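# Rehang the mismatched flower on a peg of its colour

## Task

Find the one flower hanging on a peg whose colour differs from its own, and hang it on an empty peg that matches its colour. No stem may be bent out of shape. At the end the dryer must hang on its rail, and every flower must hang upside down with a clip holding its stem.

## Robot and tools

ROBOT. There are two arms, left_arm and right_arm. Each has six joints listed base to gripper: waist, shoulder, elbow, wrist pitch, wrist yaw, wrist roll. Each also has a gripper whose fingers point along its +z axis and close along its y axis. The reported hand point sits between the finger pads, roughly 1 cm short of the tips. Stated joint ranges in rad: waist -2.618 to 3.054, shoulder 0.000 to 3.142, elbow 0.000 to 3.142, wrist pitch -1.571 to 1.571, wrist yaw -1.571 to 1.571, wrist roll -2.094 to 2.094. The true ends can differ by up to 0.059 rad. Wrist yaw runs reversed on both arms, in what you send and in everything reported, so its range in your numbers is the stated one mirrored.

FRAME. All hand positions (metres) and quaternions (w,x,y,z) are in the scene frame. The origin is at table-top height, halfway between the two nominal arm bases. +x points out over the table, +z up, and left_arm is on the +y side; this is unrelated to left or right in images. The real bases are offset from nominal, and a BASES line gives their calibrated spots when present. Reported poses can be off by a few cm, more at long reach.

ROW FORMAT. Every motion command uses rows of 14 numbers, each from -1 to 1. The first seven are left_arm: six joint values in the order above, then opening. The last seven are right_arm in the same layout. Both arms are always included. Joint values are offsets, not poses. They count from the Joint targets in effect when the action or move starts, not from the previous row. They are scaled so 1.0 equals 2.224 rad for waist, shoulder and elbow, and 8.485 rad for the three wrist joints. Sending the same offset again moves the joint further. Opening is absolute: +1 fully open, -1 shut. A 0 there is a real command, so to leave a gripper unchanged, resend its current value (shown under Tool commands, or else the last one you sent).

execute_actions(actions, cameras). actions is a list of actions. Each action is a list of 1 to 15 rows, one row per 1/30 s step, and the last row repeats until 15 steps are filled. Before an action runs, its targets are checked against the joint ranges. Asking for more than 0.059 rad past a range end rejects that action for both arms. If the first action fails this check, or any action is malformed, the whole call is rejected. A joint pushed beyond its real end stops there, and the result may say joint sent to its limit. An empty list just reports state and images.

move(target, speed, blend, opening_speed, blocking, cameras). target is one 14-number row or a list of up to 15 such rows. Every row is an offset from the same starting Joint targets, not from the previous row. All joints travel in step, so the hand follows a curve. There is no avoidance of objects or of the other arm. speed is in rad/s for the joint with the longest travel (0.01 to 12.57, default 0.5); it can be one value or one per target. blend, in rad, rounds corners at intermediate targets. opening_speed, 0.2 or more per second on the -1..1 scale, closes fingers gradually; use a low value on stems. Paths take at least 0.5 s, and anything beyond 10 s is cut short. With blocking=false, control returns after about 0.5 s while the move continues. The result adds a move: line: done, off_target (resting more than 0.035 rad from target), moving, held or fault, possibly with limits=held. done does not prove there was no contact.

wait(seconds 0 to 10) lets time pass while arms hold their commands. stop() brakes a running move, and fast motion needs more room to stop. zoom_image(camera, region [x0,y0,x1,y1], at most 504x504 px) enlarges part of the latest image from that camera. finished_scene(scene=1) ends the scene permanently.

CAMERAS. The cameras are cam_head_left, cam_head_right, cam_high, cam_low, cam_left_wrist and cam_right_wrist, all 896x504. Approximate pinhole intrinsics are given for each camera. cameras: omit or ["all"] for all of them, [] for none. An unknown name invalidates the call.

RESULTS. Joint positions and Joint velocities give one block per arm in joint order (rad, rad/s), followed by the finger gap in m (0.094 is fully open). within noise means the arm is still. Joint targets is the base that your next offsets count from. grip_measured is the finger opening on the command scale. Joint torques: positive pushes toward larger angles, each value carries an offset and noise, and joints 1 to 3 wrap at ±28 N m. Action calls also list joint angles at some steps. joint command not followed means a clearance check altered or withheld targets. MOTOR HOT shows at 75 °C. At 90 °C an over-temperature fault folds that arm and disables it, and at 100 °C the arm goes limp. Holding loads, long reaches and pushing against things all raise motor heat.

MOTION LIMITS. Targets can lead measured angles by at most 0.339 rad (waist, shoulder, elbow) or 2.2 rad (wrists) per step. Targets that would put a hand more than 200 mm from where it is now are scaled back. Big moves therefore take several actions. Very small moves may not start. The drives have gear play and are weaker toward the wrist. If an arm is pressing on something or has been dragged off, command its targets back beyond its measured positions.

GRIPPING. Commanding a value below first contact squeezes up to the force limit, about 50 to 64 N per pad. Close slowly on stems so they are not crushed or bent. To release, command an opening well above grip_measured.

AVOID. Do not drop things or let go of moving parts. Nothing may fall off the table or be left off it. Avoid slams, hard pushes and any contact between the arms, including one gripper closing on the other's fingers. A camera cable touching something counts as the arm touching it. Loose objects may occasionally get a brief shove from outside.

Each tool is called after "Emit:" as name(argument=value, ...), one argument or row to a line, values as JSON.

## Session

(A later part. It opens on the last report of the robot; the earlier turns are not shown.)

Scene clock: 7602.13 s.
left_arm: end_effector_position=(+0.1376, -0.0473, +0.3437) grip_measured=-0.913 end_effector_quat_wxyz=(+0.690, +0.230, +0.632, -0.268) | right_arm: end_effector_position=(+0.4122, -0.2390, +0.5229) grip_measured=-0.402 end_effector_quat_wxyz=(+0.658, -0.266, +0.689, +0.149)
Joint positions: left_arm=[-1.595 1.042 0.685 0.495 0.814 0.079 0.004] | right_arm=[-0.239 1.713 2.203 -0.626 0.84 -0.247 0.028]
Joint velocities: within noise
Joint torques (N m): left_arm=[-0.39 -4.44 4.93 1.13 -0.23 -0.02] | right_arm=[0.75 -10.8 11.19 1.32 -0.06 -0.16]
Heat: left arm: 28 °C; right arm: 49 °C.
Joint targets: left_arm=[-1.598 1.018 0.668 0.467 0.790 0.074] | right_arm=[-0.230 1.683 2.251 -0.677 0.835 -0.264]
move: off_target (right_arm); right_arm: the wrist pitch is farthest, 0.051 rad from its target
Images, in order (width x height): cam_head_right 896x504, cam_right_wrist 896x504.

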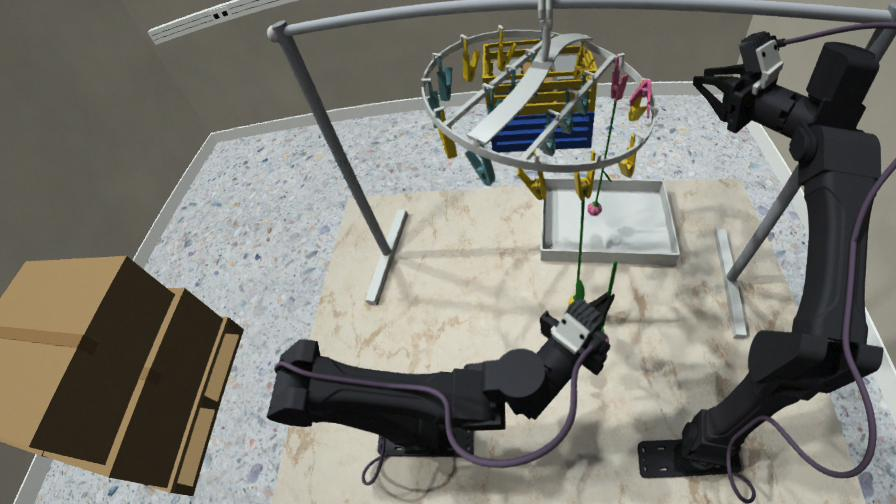

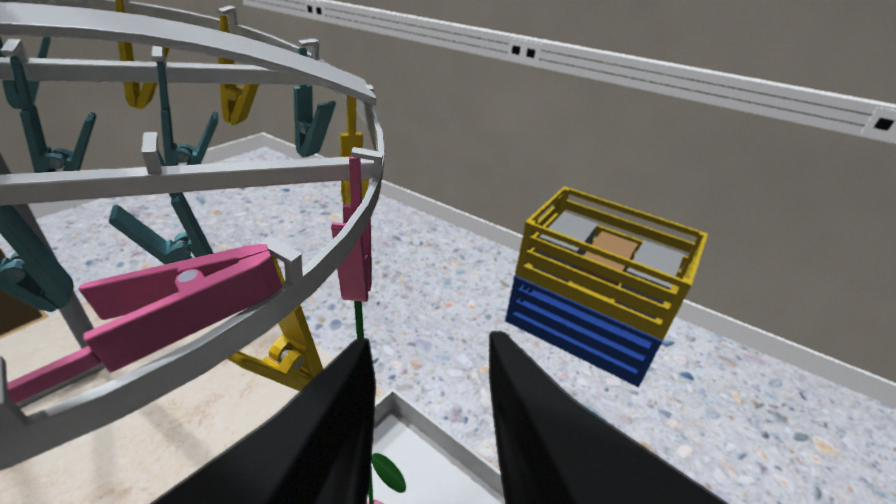

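Emit:
zoom_image(
  camera="cam_right_wrist",
  region=[0, 210, 340, 480],
)

Emit:
zoom_image(
  camera="cam_right_wrist",
  region=[230, 220, 340, 320],
)

Scaled by 1.482 from the camera's 896x504 image, which has a finer 1280x720 frame.

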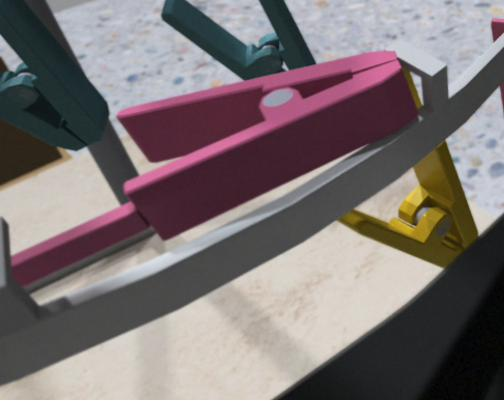

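Scaled by 4.582 from the camera's 896x504 image, which has a finer 1280x720 frame.

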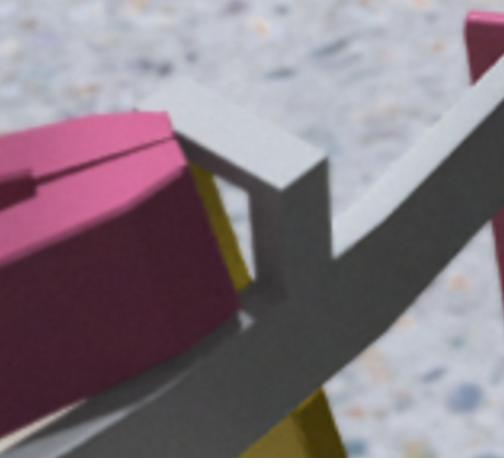

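Emit:
move(
  target=[
    [0,0,0,0,0,0,-0.96,-0.0683,-0.1120,-0.1286,0.0133,0.0506,0.0235,-0.4],
    [0,0,0,0,0,0,-0.96,0.2932,-0.0373,0.0238,-0.0282,-0.1447,0.0338,-0.4],
  ],
  speed=0.9,
  blend=0.1,
  cameras=["cam_right_wrist","cam_head_right","cam_high"],
)

Scene clock: 7872.60 s.
left_arm: end_effector_position=(+0.1376, -0.0473, +0.3437) grip_measured=-0.913 end_effector_quat_wxyz=(+0.690, +0.230, +0.632, -0.268) | right_arm: end_effector_position=(+0.3691, -0.1558, +0.5301) grip_measured=-0.402 end_effector_quat_wxyz=(+0.635, -0.035, +0.772, -0.014)
Joint positions: left_arm=[-1.595 1.042 0.685 0.495 0.814 0.079 0.004] | right_arm=[0.414 1.602 2.256 -0.862 -0.371 0.008 0.028]
Joint velocities: within noise
Joint torques (N m): left_arm=[-0.38 -4.41 4.72 1.14 -0.21 0.01] | right_arm=[0.46 -6.27 10.61 1.46 -0.25 0.12]
Heat: left arm: 28 °C; right arm: 47 °C.
Joint targets: left_arm=[-1.598 1.018 0.668 0.467 0.790 0.074] | right_arm=[0.422 1.600 2.304 -0.916 -0.392 0.023]
move: off_target (right_arm); right_arm: the wrist pitch is farthest, 0.054 rad from its target
Images, in order (width x height): cam_head_right 896x504, cam_high 896x504, cam_right_wrist 896x504.

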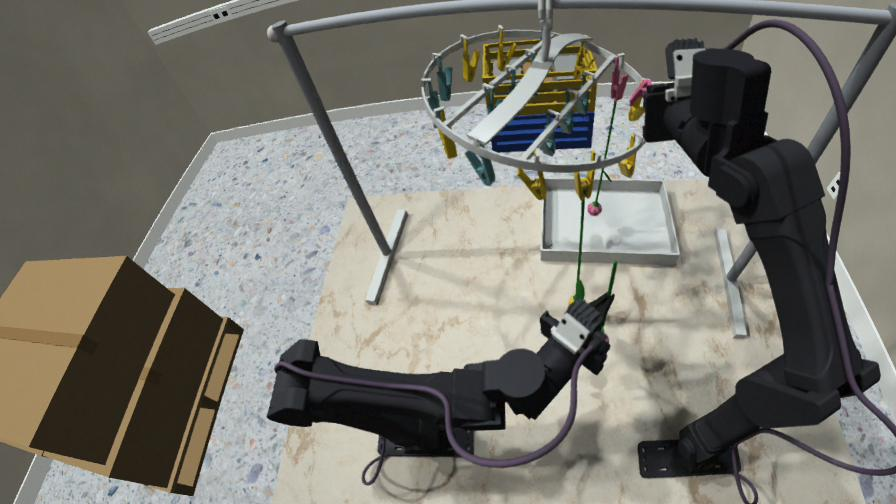

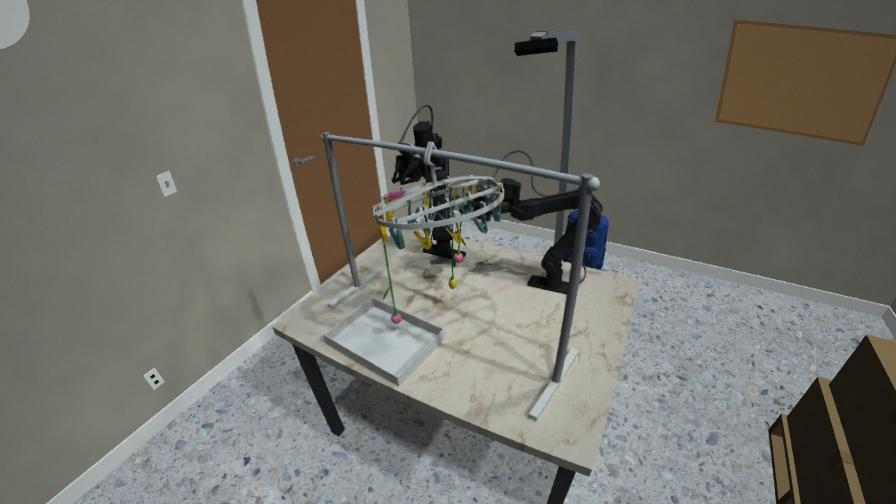

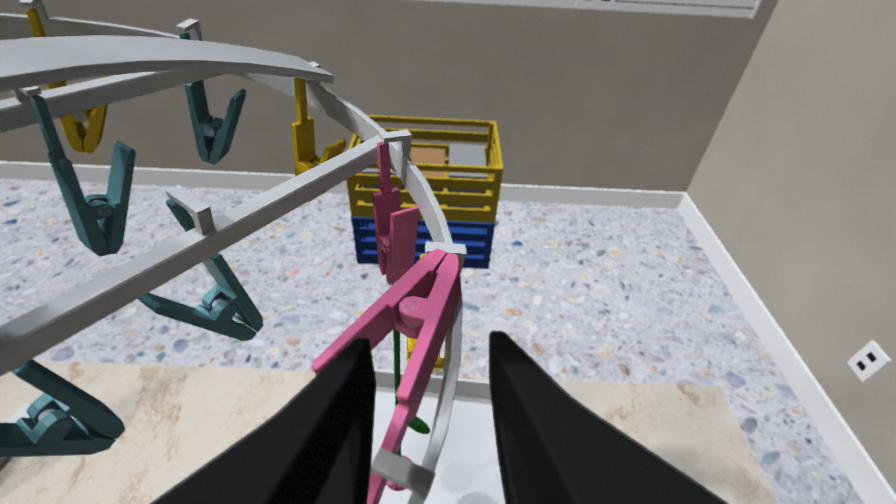

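Emit:
zoom_image(
  camera="cam_right_wrist",
  region=[300, 220, 520, 504],
)

Emit:
zoom_image(
  camera="cam_right_wrist",
  region=[390, 225, 500, 325],
)

Scaled by 1.775 from the camera's 896x504 image, which has a finer 1280x720 frame.

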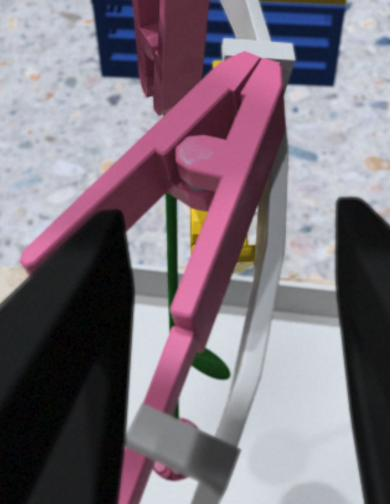

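Scaled by 4.582 from the camera's 896x504 image, which has a finer 1280x720 frame.

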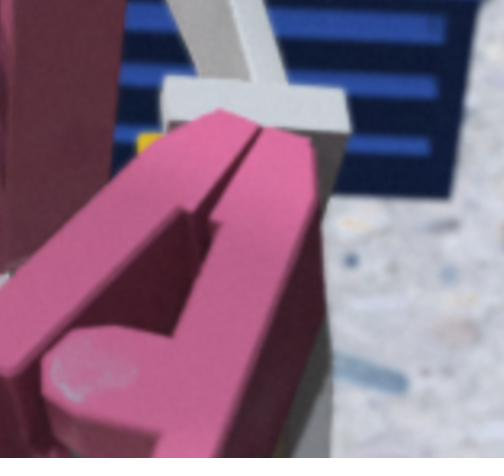

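Emit:
move(
  target=[0,0,0,0,0,0,-0.96,0.0470,0.0634,0.0778,-0.0095,-0.0337,0.0111,-0.4],
  speed=0.5,
  cameras=["cam_right_wrist"],
)

Scene clock: 7960.57 s.
left_arm: end_effector_position=(+0.1376, -0.0473, +0.3437) grip_measured=-0.913 end_effector_quat_wxyz=(+0.690, +0.230, +0.632, -0.268) | right_arm: end_effector_position=(+0.3806, -0.1479, +0.5262) grip_measured=-0.402 end_effector_quat_wxyz=(+0.628, +0.040, +0.774, -0.068)
Joint positions: left_arm=[-1.595 1.042 0.685 0.495 0.814 0.079 0.004] | right_arm=[0.523 1.745 2.43 -0.943 -0.653 0.102 0.028]
Joint velocities: within noise
Joint torques (N m): left_arm=[-0.42 -4.57 4.81 1.11 -0.22 0.03] | right_arm=[0.51 -7.72 10.09 1.37 -0.31 0.13]
Heat: left arm: 28 °C; right arm: 43 °C.
Joint targets: left_arm=[-1.598 1.018 0.668 0.467 0.790 0.074] | right_arm=[0.527 1.741 2.477 -0.997 -0.678 0.117]
move: off_target (right_arm); right_arm: the wrist pitch is farthest, 0.053 rad from its target
Images, in order (width x height): cam_right_wrist 896x504.

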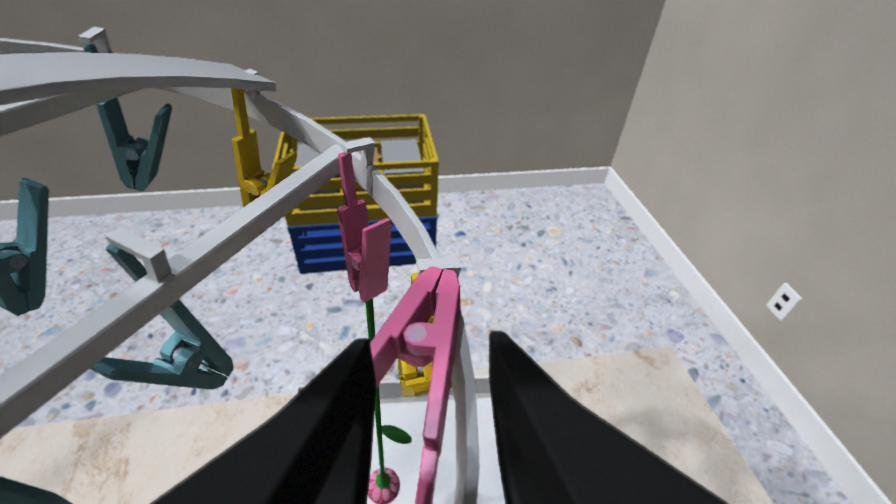

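Emit:
zoom_image(
  camera="cam_right_wrist",
  region=[380, 250, 520, 390],
)

Scaled by 3.600 from the camera's 896x504 image, which has a finer 1280x720 frame.

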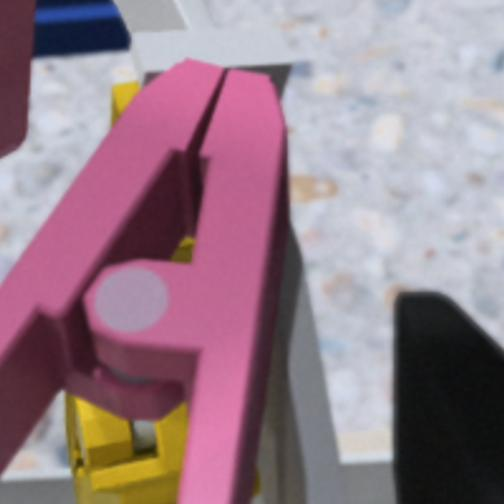

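Emit:
move(
  target=[0,0,0,0,0,0,-0.96,-0.0301,0.0270,0.0063,0.0201,0.0080,-0.0038,-0.4],
  speed=0.3,
  cameras=["cam_right_wrist"],
)

Emit:
zoom_image(
  camera="cam_right_wrist",
  region=[350, 250, 530, 430],
)

Scene clock: 8018.43 s.
left_arm: end_effector_position=(+0.1376, -0.0473, +0.3437) grip_measured=-0.913 end_effector_quat_wxyz=(+0.690, +0.230, +0.632, -0.268) | right_arm: end_effector_position=(+0.4104, -0.1571, +0.5116) grip_measured=-0.402 end_effector_quat_wxyz=(+0.620, +0.045, +0.779, -0.080)
Joint positions: left_arm=[-1.595 1.042 0.685 0.495 0.814 0.079 0.004] | right_arm=[0.46 1.806 2.443 -0.906 -0.615 0.088 0.028]
Joint velocities: within noise
Joint torques (N m): left_arm=[-0.55 -4.49 4.79 1.12 -0.21 0.05] | right_arm=[-0.5 -8.75 10.55 2.6 -0.02 -0.09]
Heat: left arm: 28 °C; right arm: 39 °C.
Joint targets: left_arm=[-1.598 1.018 0.668 0.467 0.790 0.074] | right_arm=[0.460 1.801 2.491 -0.826 -0.611 0.085]
move: off_target (right_arm); right_arm: the wrist pitch is farthest, 0.080 rad from its target
Images, in order (width x height): cam_right_wrist 896x504.

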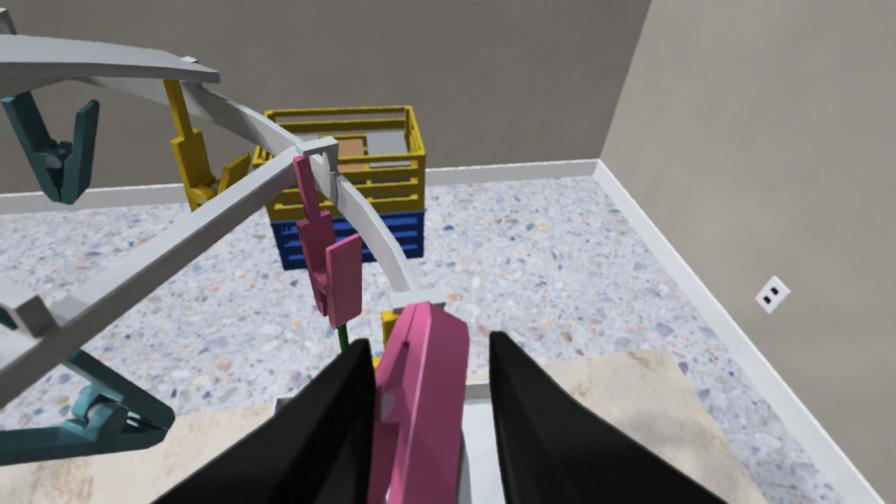

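Scaled by 2.800 from the camera's 896x504 image, which has a finer 1280x720 frame.

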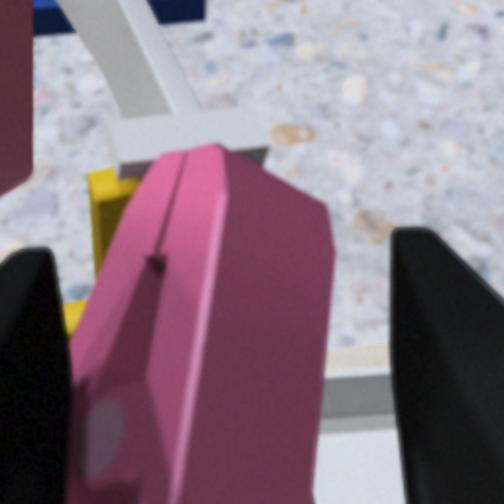

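Emit:
move(
  target=[0,0,0,0,0,0,-0.96,0,0,0,0,0,0,0.6],
  opening_speed=0.6,
  cameras=["cam_right_wrist"],
)

Emit:
zoom_image(
  camera="cam_right_wrist",
  region=[330, 250, 530, 450],
)

Scene clock: 8088.43 s.
left_arm: end_effector_position=(+0.1376, -0.0473, +0.3437) grip_measured=-0.913 end_effector_quat_wxyz=(+0.690, +0.230, +0.632, -0.268) | right_arm: end_effector_position=(+0.4104, -0.1571, +0.5116) grip_measured=+0.598 end_effector_quat_wxyz=(+0.620, +0.044, +0.779, -0.080)
Joint positions: left_arm=[-1.595 1.042 0.685 0.495 0.814 0.079 0.004] | right_arm=[0.46 1.806 2.443 -0.906 -0.615 0.086 0.075]
Joint velocities: within noise
Joint torques (N m): left_arm=[-0.61 -4.57 5 1.11 -0.21 0] | right_arm=[-0.5 -8.73 10.55 2.6 -0.02 -0.09]
Heat: left arm: 28 °C; right arm: 39 °C.
Joint targets: left_arm=[-1.598 1.018 0.668 0.467 0.790 0.074] | right_arm=[0.460 1.801 2.491 -0.826 -0.611 0.085]
move: off_target (right_arm); right_arm: the wrist pitch is farthest, 0.080 rad from its target
Images, in order (width x height): cam_right_wrist 896x504.

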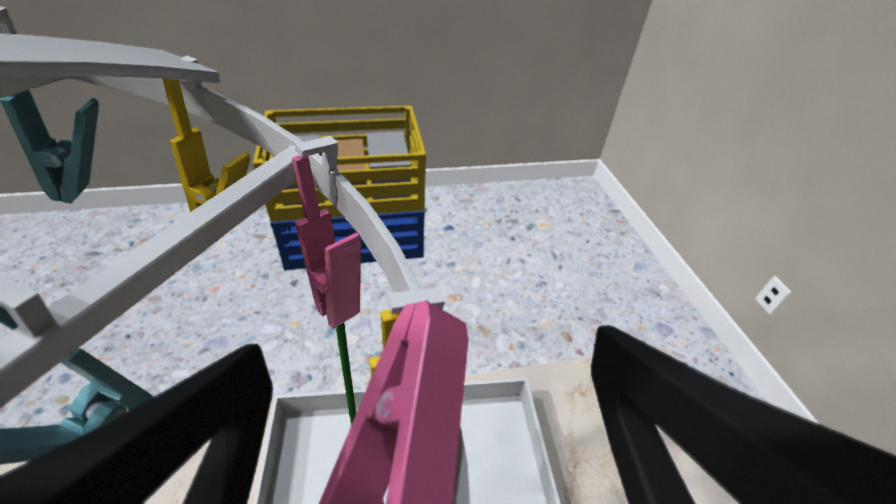

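Scaled by 2.520 from the camera's 896x504 image, which has a finer 1280x720 frame.

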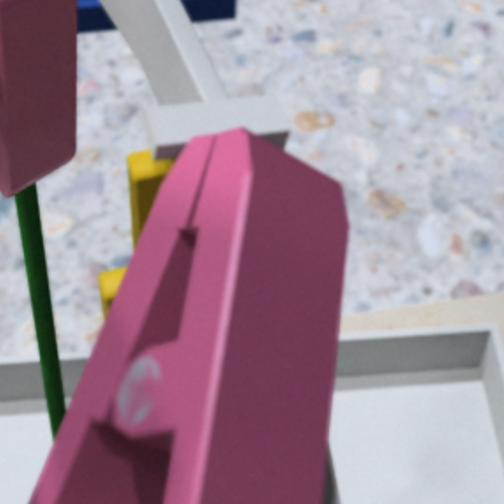

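Emit:
move(
  target=[0,0,0,0,0,0,-0.96,0.0175,0.0306,0.0382,-0.0011,-0.0070,0.0024,0.6],
  speed=0.2,
  cameras=["cam_right_wrist"],
)

Scene clock: 8118.30 s.
left_arm: end_effector_position=(+0.1376, -0.0473, +0.3437) grip_measured=-0.913 end_effector_quat_wxyz=(+0.690, +0.230, +0.632, -0.268) | right_arm: end_effector_position=(+0.4182, -0.1383, +0.5140) grip_measured=+0.598 end_effector_quat_wxyz=(+0.628, +0.042, +0.773, -0.075)
Joint positions: left_arm=[-1.595 1.042 0.685 0.495 0.814 0.079 0.004] | right_arm=[0.499 1.872 2.526 -0.906 -0.644 0.089 0.075]
Joint velocities: within noise
Joint torques (N m): left_arm=[-0.54 -4.34 4.68 1.08 -0.23 -0.03] | right_arm=[0.51 -9.14 10.67 2.49 -0.3 0.11]
Heat: left arm: 28 °C; right arm: 41 °C.
Joint targets: left_arm=[-1.598 1.018 0.668 0.467 0.790 0.074] | right_arm=[0.499 1.869 2.576 -0.835 -0.670 0.105]
move: off_target (right_arm); right_arm: the wrist pitch is farthest, 0.071 rad from its target
Images, in order (width x height): cam_right_wrist 896x504.

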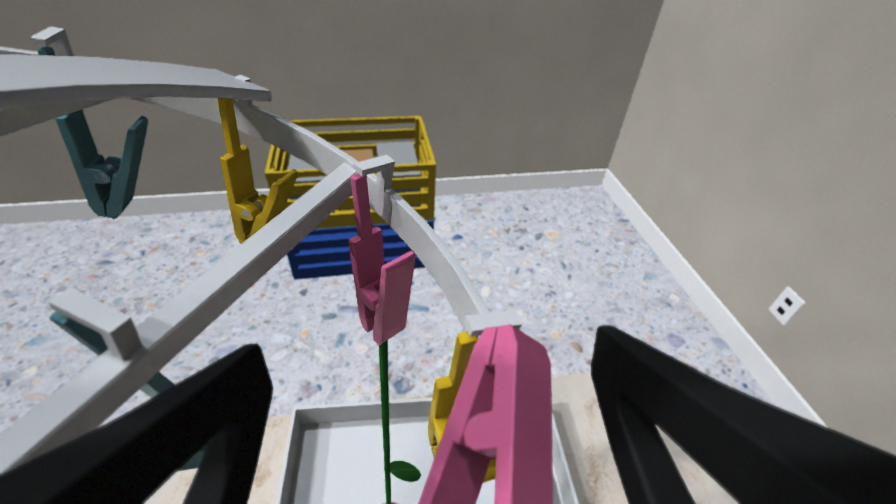

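Emit:
move(
  target=[0,0,0,0,0,0,-0.96,0,0,0,0,0,0,0.25],
  opening_speed=0.2,
  cameras=["cam_right_wrist"],
)

Scene clock: 8131.93 s.
left_arm: end_effector_position=(+0.1376, -0.0473, +0.3437) grip_measured=-0.913 end_effector_quat_wxyz=(+0.690, +0.230, +0.632, -0.268) | right_arm: end_effector_position=(+0.4182, -0.1386, +0.5140) grip_measured=+0.252 end_effector_quat_wxyz=(+0.628, +0.043, +0.773, -0.076)
Joint positions: left_arm=[-1.595 1.042 0.685 0.495 0.814 0.079 0.004] | right_arm=[0.499 1.872 2.526 -0.906 -0.645 0.089 0.059]
Joint velocities: within noise
Joint torques (N m): left_arm=[-0.21 -4.38 4.74 1.08 -0.18 0.03] | right_arm=[0.51 -9.1 10.67 2.5 -0.3 0.12]
Heat: left arm: 28 °C; right arm: 41 °C.
Joint targets: left_arm=[-1.598 1.018 0.668 0.467 0.790 0.074] | right_arm=[0.499 1.869 2.576 -0.835 -0.670 0.105]
move: off_target (right_arm); right_arm: the wrist pitch is farthest, 0.071 rad from its target
Images, in order (width x height): cam_right_wrist 896x504.

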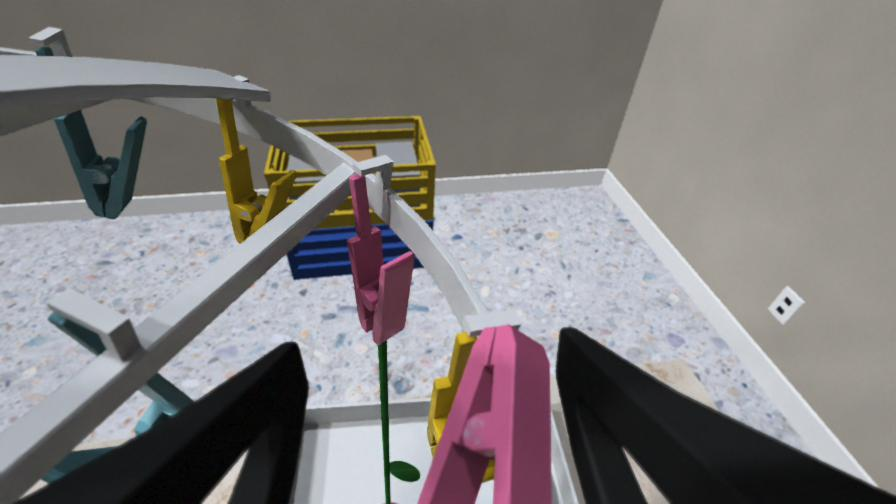

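Emit:
move(
  target=[0,0,0,0,0,0,-0.96,0,0,0,0,0,0,0.12],
  opening_speed=0.2,
  cameras=["cam_right_wrist"],
)

Emit:
zoom_image(
  camera="cam_right_wrist",
  region=[400, 280, 620, 500],
)

Scene clock: 8138.83 s.
left_arm: end_effector_position=(+0.1376, -0.0473, +0.3437) grip_measured=-0.913 end_effector_quat_wxyz=(+0.690, +0.230, +0.632, -0.268) | right_arm: end_effector_position=(+0.4182, -0.1386, +0.5140) grip_measured=+0.122 end_effector_quat_wxyz=(+0.628, +0.043, +0.773, -0.076)
Joint positions: left_arm=[-1.595 1.042 0.685 0.495 0.814 0.079 0.004] | right_arm=[0.499 1.872 2.526 -0.906 -0.645 0.089 0.053]
Joint velocities: within noise
Joint torques (N m): left_arm=[-0.49 -4.49 4.78 1.1 -0.23 -0.03] | right_arm=[0.51 -9.1 10.67 2.5 -0.3 0.12]
Heat: left arm: 28 °C; right arm: 41 °C.
Joint targets: left_arm=[-1.598 1.018 0.668 0.467 0.790 0.074] | right_arm=[0.499 1.869 2.576 -0.835 -0.670 0.105]
move: off_target (right_arm); right_arm: the wrist pitch is farthest, 0.071 rad from its target
Images, in order (width x height): cam_right_wrist 896x504.

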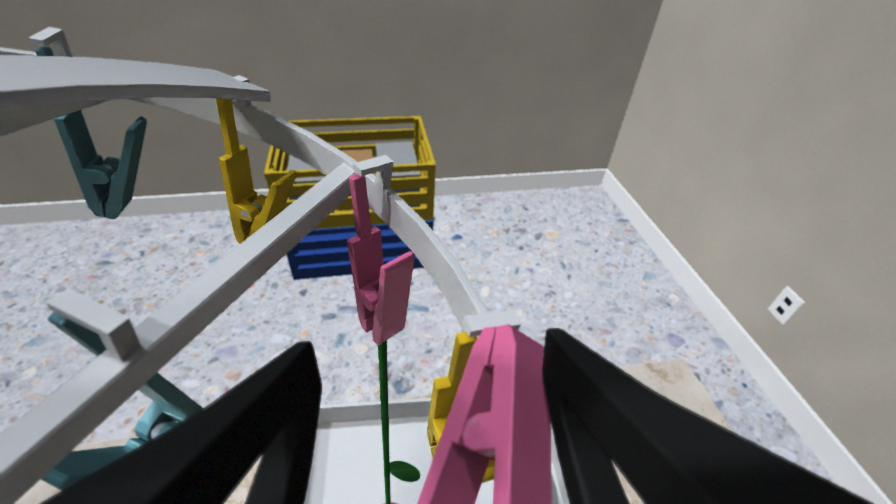

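Scaled by 2.291 from the camera's 896x504 image, which has a finer 1280x720 frame.

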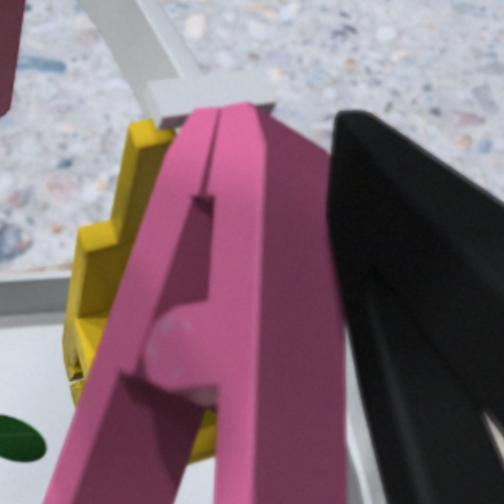

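Emit:
move(
  target=[0,0,0,0,0,0,-0.96,0,0,0,0,0,0,0.0],
  opening_speed=0.2,
  cameras=["cam_right_wrist"],
)

Scene clock: 8142.27 s.
left_arm: end_effector_position=(+0.1376, -0.0473, +0.3437) grip_measured=-0.913 end_effector_quat_wxyz=(+0.690, +0.230, +0.632, -0.268) | right_arm: end_effector_position=(+0.4186, -0.1400, +0.5140) grip_measured=+0.002 end_effector_quat_wxyz=(+0.628, +0.044, +0.773, -0.077)
Joint positions: left_arm=[-1.595 1.042 0.685 0.495 0.814 0.079 0.004] | right_arm=[0.495 1.872 2.526 -0.906 -0.645 0.089 0.047]
Joint velocities: within noise
Joint torques (N m): left_arm=[-0.54 -4.29 4.74 1.08 -0.22 -0.02] | right_arm=[0.5 -9.1 10.69 2.5 -0.3 0.13]
Heat: left arm: 28 °C; right arm: 41 °C.
Joint targets: left_arm=[-1.598 1.018 0.668 0.467 0.790 0.074] | right_arm=[0.499 1.869 2.576 -0.835 -0.670 0.105]
move: off_target (right_arm); right_arm: the wrist pitch is farthest, 0.071 rad from its target
Images, in order (width x height): cam_right_wrist 896x504.

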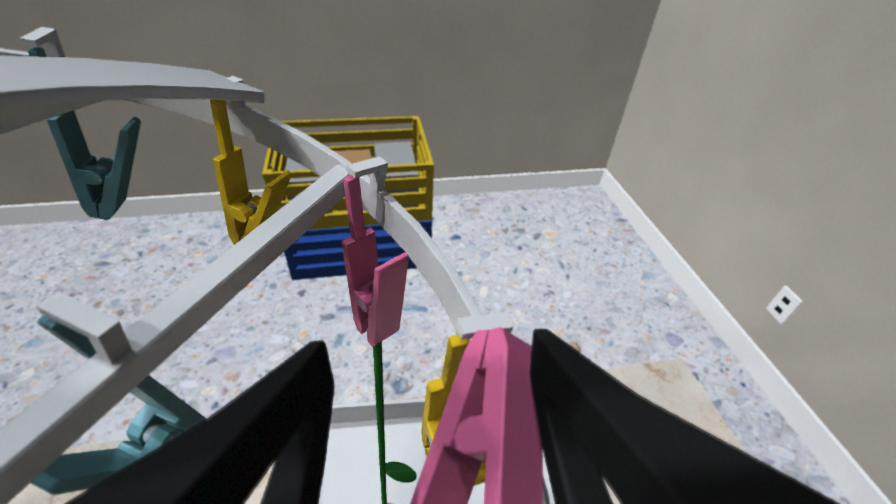

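Emit:
zoom_image(
  camera="cam_right_wrist",
  region=[400, 280, 620, 500],
)

Scaled by 2.291 from the camera's 896x504 image, which has a finer 1280x720 frame.

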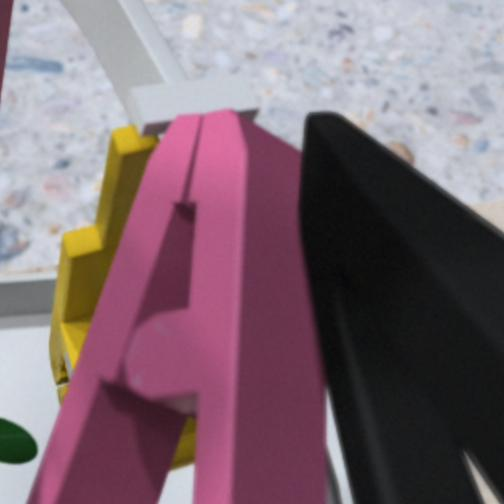

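Emit:
move(
  target=[0,0,0,0,0,0,-0.96,-0.0274,-0.0198,-0.0432,0,0.0083,-0.0018,0.3],
  speed=0.2,
  opening_speed=1.0,
  cameras=["cam_right_wrist"],
)

Emit:
zoom_image(
  camera="cam_right_wrist",
  region=[330, 280, 550, 500],
)

Scene clock: 8204.10 s.
left_arm: end_effector_position=(+0.1376, -0.0473, +0.3437) grip_measured=-0.913 end_effector_quat_wxyz=(+0.690, +0.230, +0.632, -0.268) | right_arm: end_effector_position=(+0.4270, -0.1593, +0.5055) grip_measured=+0.298 end_effector_quat_wxyz=(+0.618, +0.050, +0.780, -0.083)
Joint positions: left_arm=[-1.595 1.042 0.685 0.495 0.814 0.079 0.004] | right_arm=[0.437 1.863 2.493 -0.905 -0.604 0.089 0.061]
Joint velocities: within noise
Joint torques (N m): left_arm=[-0.57 -4.4 4.86 1.08 -0.22 0.05] | right_arm=[-0.32 -12.68 4.79 2.49 -0.02 -0.06]
Heat: left arm: 28 °C; right arm: 43 °C.
Joint targets: left_arm=[-1.598 1.018 0.668 0.467 0.790 0.074] | right_arm=[0.438 1.825 2.480 -0.835 -0.600 0.090]
move: off_target (right_arm); right_arm: the wrist pitch is farthest, 0.070 rad from its target
Images, in order (width x height): cam_right_wrist 896x504.

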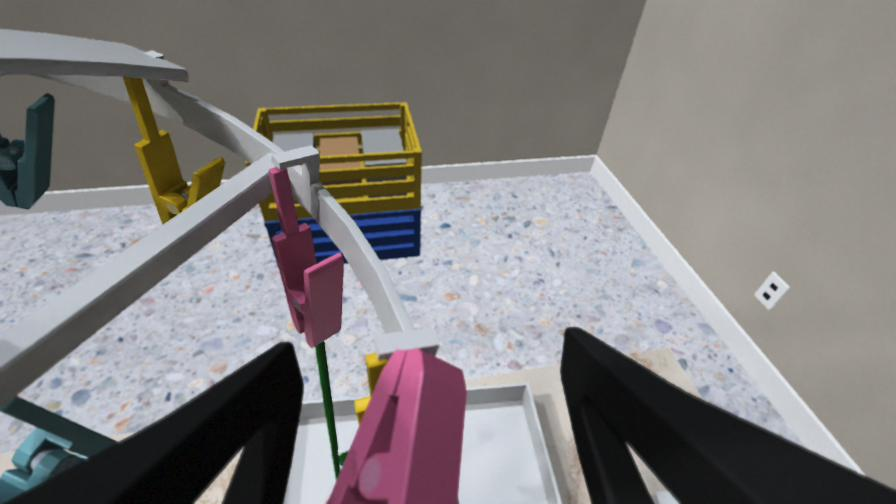

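Scaled by 2.291 from the camera's 896x504 image, which has a finer 1280x720 frame.

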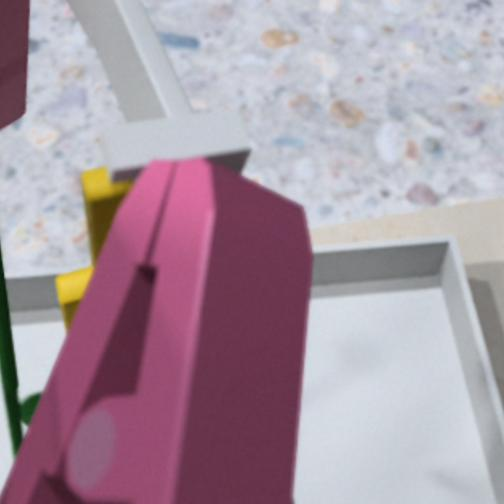

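Emit:
move(
  target=[0,0,0,0,0,0,-0.96,0,-0.0045,0.0315,0,0,0,0.0],
  speed=0.2,
  opening_speed=0.5,
  cameras=["cam_right_wrist"],
)

Emit:
zoom_image(
  camera="cam_right_wrist",
  region=[330, 260, 550, 480],
)

Scene clock: 8215.43 s.
left_arm: end_effector_position=(+0.1376, -0.0473, +0.3437) grip_measured=-0.913 end_effector_quat_wxyz=(+0.690, +0.230, +0.632, -0.268) | right_arm: end_effector_position=(+0.4213, -0.1617, +0.5149) grip_measured=+0.002 end_effector_quat_wxyz=(+0.626, +0.054, +0.774, -0.078)
Joint positions: left_arm=[-1.595 1.042 0.685 0.495 0.814 0.079 0.004] | right_arm=[0.437 1.851 2.504 -0.905 -0.602 0.089 0.047]
Joint velocities: within noise
Joint torques (N m): left_arm=[-0.53 -4.4 4.86 1.1 -0.26 0.05] | right_arm=[-0.34 -12.12 10.3 2.5 -0.01 -0.06]
Heat: left arm: 28 °C; right arm: 44 °C.
Joint targets: left_arm=[-1.598 1.018 0.668 0.467 0.790 0.074] | right_arm=[0.438 1.815 2.550 -0.835 -0.600 0.090]
move: off_target (right_arm); right_arm: the wrist pitch is farthest, 0.070 rad from its target
Images, in order (width x height): cam_right_wrist 896x504.

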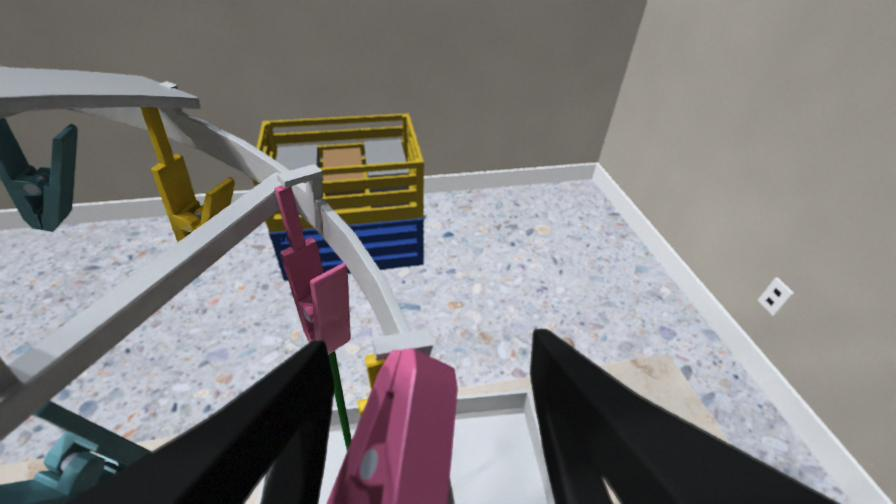

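Scaled by 2.291 from the camera's 896x504 image, which has a finer 1280x720 frame.

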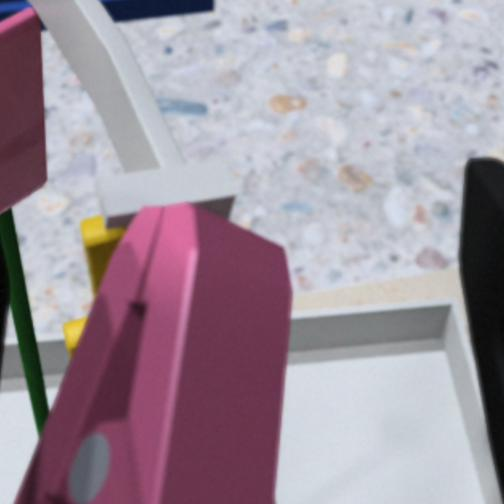

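Emit:
move(
  target=[0,0,0,0,0,0,-0.96,0,-0.0040,-0.0378,0,0,0,0.0],
  speed=0.2,
  cameras=["cam_right_wrist"],
)

Emit:
zoom_image(
  camera="cam_right_wrist",
  region=[330, 260, 550, 480],
)

Scene clock: 8238.10 s.
left_arm: end_effector_position=(+0.1376, -0.0473, +0.3437) grip_measured=-0.913 end_effector_quat_wxyz=(+0.690, +0.230, +0.632, -0.268) | right_arm: end_effector_position=(+0.4211, -0.1617, +0.5099) grip_measured=+0.002 end_effector_quat_wxyz=(+0.620, +0.051, +0.778, -0.081)
Joint positions: left_arm=[-1.595 1.042 0.685 0.495 0.814 0.079 0.004] | right_arm=[0.437 1.841 2.479 -0.905 -0.602 0.089 0.047]
Joint velocities: within noise
Joint torques (N m): left_arm=[-0.5 -4.44 4.82 1.1 -0.26 0.02] | right_arm=[-0.34 -12.04 4.74 2.49 -0.01 -0.06]
Heat: left arm: 28 °C; right arm: 45 °C.
Joint targets: left_arm=[-1.598 1.018 0.668 0.467 0.790 0.074] | right_arm=[0.438 1.806 2.466 -0.835 -0.600 0.090]
move: off_target (right_arm); right_arm: the wrist pitch is farthest, 0.070 rad from its target
Images, in order (width x height): cam_right_wrist 896x504.

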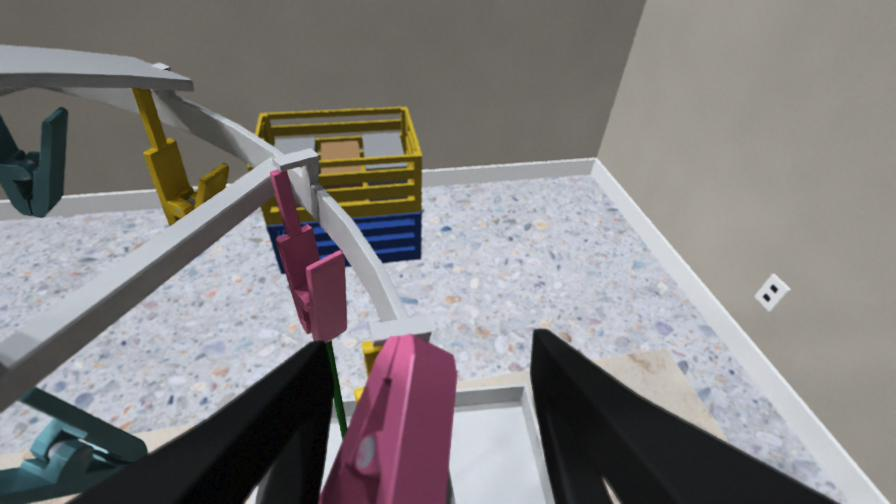

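Scaled by 2.291 from the camera's 896x504 image, which has a finer 1280x720 frame.

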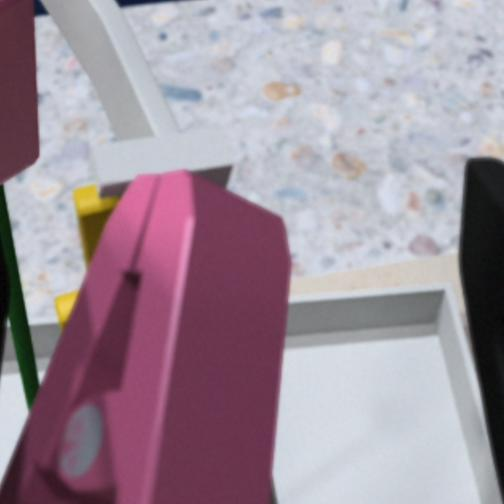

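Emit:
move(
  target=[0,0,0,0,0,0,-0.96,0,0,0,0,0,0,-0.58],
  opening_speed=0.4,
  cameras=["cam_right_wrist"],
)

Emit:
zoom_image(
  camera="cam_right_wrist",
  region=[330, 260, 550, 480],
)

Scene clock: 8244.87 s.
left_arm: end_effector_position=(+0.1376, -0.0473, +0.3437) grip_measured=-0.913 end_effector_quat_wxyz=(+0.690, +0.230, +0.632, -0.268) | right_arm: end_effector_position=(+0.4201, -0.1568, +0.5099) grip_measured=-0.578 end_effector_quat_wxyz=(+0.621, +0.051, +0.778, -0.074)
Joint positions: left_arm=[-1.595 1.042 0.685 0.495 0.814 0.079 0.004] | right_arm=[0.448 1.841 2.479 -0.905 -0.602 0.1 0.02]
Joint velocities: within noise
Joint torques (N m): left_arm=[-0.47 -4.37 4.78 1.13 -0.23 0.01] | right_arm=[-0.35 -12.03 4.74 2.49 -0.02 -0.05]
Heat: left arm: 28 °C; right arm: 45 °C.
Joint targets: left_arm=[-1.598 1.018 0.668 0.467 0.790 0.074] | right_arm=[0.438 1.806 2.466 -0.835 -0.600 0.090]
move: off_target (right_arm); right_arm: the wrist pitch is farthest, 0.070 rad from its target
Images, in order (width x height): cam_right_wrist 896x504.

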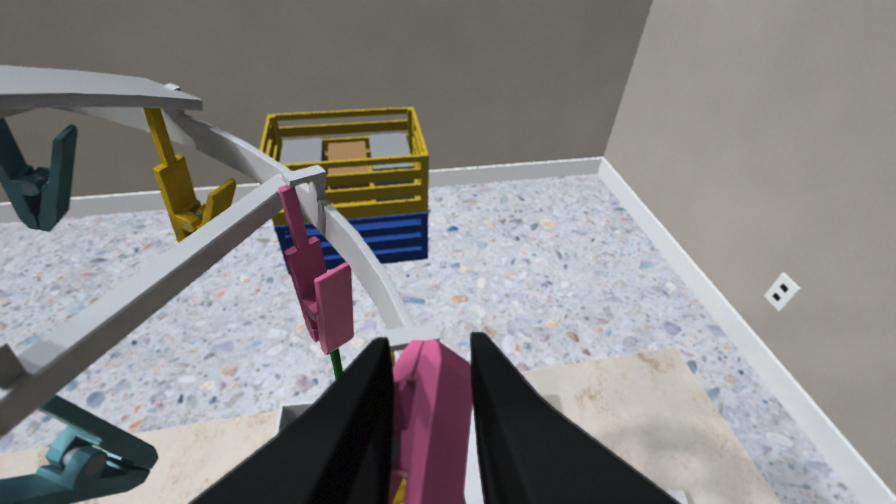

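Scaled by 2.291 from the camera's 896x504 image, which has a finer 1280x720 frame.

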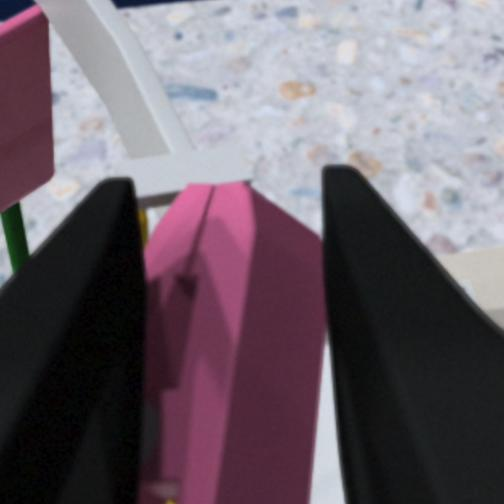

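Emit:
move(
  target=[0,0,0,0,0,0,-0.96,0,0,0,0,0,0,-0.65],
  opening_speed=0.2,
  cameras=["cam_right_wrist"],
)

Emit:
zoom_image(
  camera="cam_right_wrist",
  region=[330, 260, 550, 480],
)

Scene clock: 8250.20 s.
left_arm: end_effector_position=(+0.1376, -0.0473, +0.3437) grip_measured=-0.913 end_effector_quat_wxyz=(+0.690, +0.230, +0.632, -0.268) | right_arm: end_effector_position=(+0.4201, -0.1568, +0.5099) grip_measured=-0.648 end_effector_quat_wxyz=(+0.621, +0.047, +0.779, -0.078)
Joint positions: left_arm=[-1.595 1.042 0.685 0.495 0.814 0.079 0.004] | right_arm=[0.448 1.841 2.479 -0.905 -0.602 0.089 0.017]
Joint velocities: within noise
Joint torques (N m): left_arm=[-0.49 -4.52 4.88 1.09 -0.24 0.06] | right_arm=[-0.34 -12.01 4.74 2.47 -0.03 -0.06]
Heat: left arm: 28 °C; right arm: 46 °C.
Joint targets: left_arm=[-1.598 1.018 0.668 0.467 0.790 0.074] | right_arm=[0.438 1.806 2.466 -0.835 -0.600 0.090]
move: off_target (right_arm); right_arm: the wrist pitch is farthest, 0.070 rad from its target
Images, in order (width x height): cam_right_wrist 896x504.

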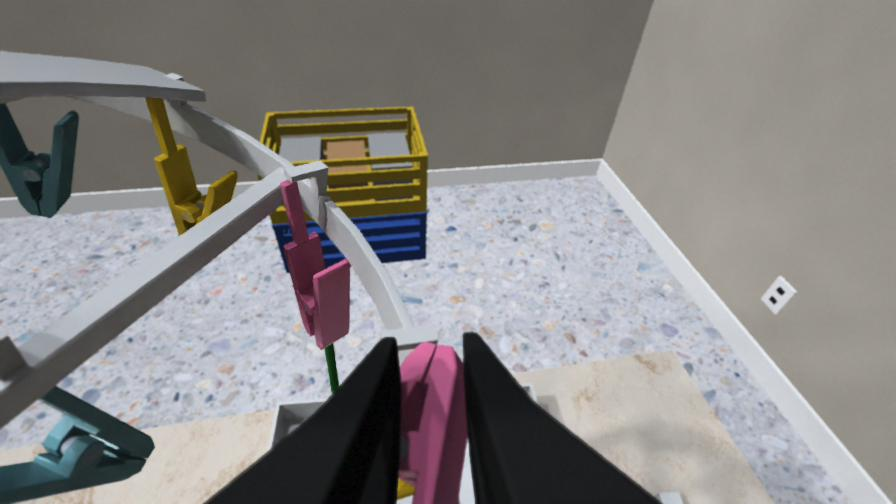

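Scaled by 2.291 from the camera's 896x504 image, which has a finer 1280x720 frame.

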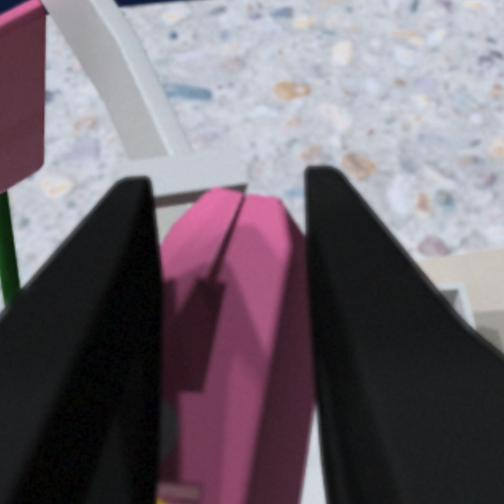

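Emit:
move(
  target=[0,0,0,0,0,0,-0.96,0,0,0,0,0,0,-0.74],
  opening_speed=0.2,
  cameras=["cam_right_wrist"],
)

Emit:
zoom_image(
  camera="cam_right_wrist",
  region=[330, 260, 550, 480],
)

Scene clock: 8253.63 s.
left_arm: end_effector_position=(+0.1376, -0.0473, +0.3437) grip_measured=-0.913 end_effector_quat_wxyz=(+0.690, +0.230, +0.632, -0.268) | right_arm: end_effector_position=(+0.4201, -0.1565, +0.5098) grip_measured=-0.738 end_effector_quat_wxyz=(+0.621, +0.046, +0.779, -0.077)
Joint positions: left_arm=[-1.595 1.042 0.685 0.495 0.814 0.079 0.004] | right_arm=[0.448 1.841 2.479 -0.905 -0.601 0.089 0.012]
Joint velocities: within noise
Joint torques (N m): left_arm=[-0.58 -4.11 4.79 1.08 -0.23 0.02] | right_arm=[-0.34 -12.04 4.74 2.49 -0.03 -0.06]
Heat: left arm: 28 °C; right arm: 46 °C.
Joint targets: left_arm=[-1.598 1.018 0.668 0.467 0.790 0.074] | right_arm=[0.438 1.806 2.466 -0.835 -0.600 0.090]
move: off_target (right_arm); right_arm: the wrist pitch is farthest, 0.070 rad from its target
Images, in order (width x height): cam_right_wrist 896x504.

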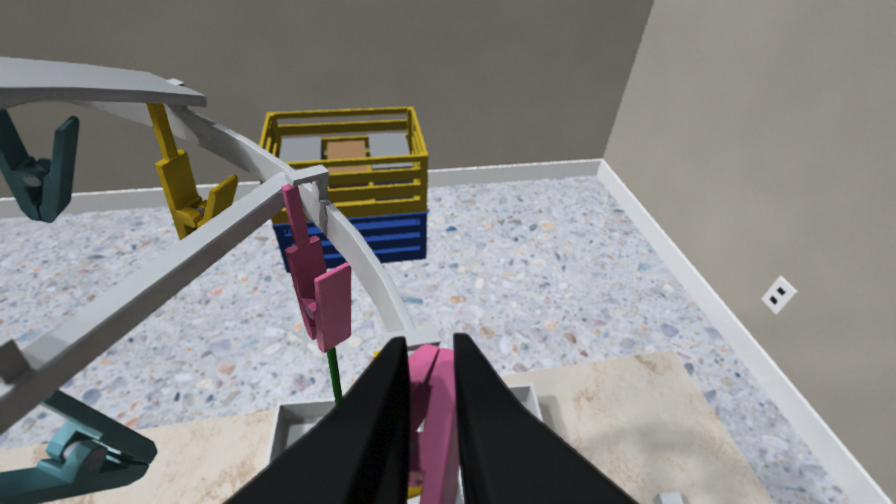

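Scaled by 2.291 from the camera's 896x504 image, which has a finer 1280x720 frame.

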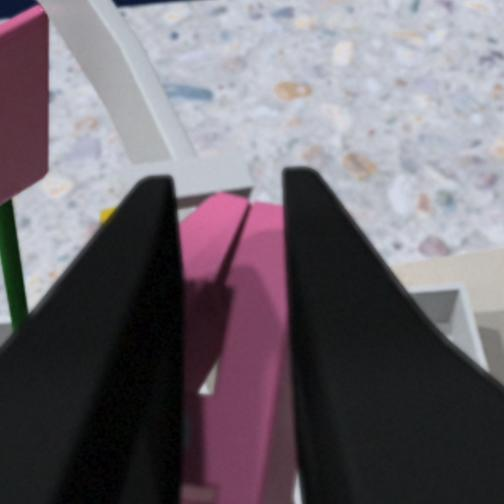

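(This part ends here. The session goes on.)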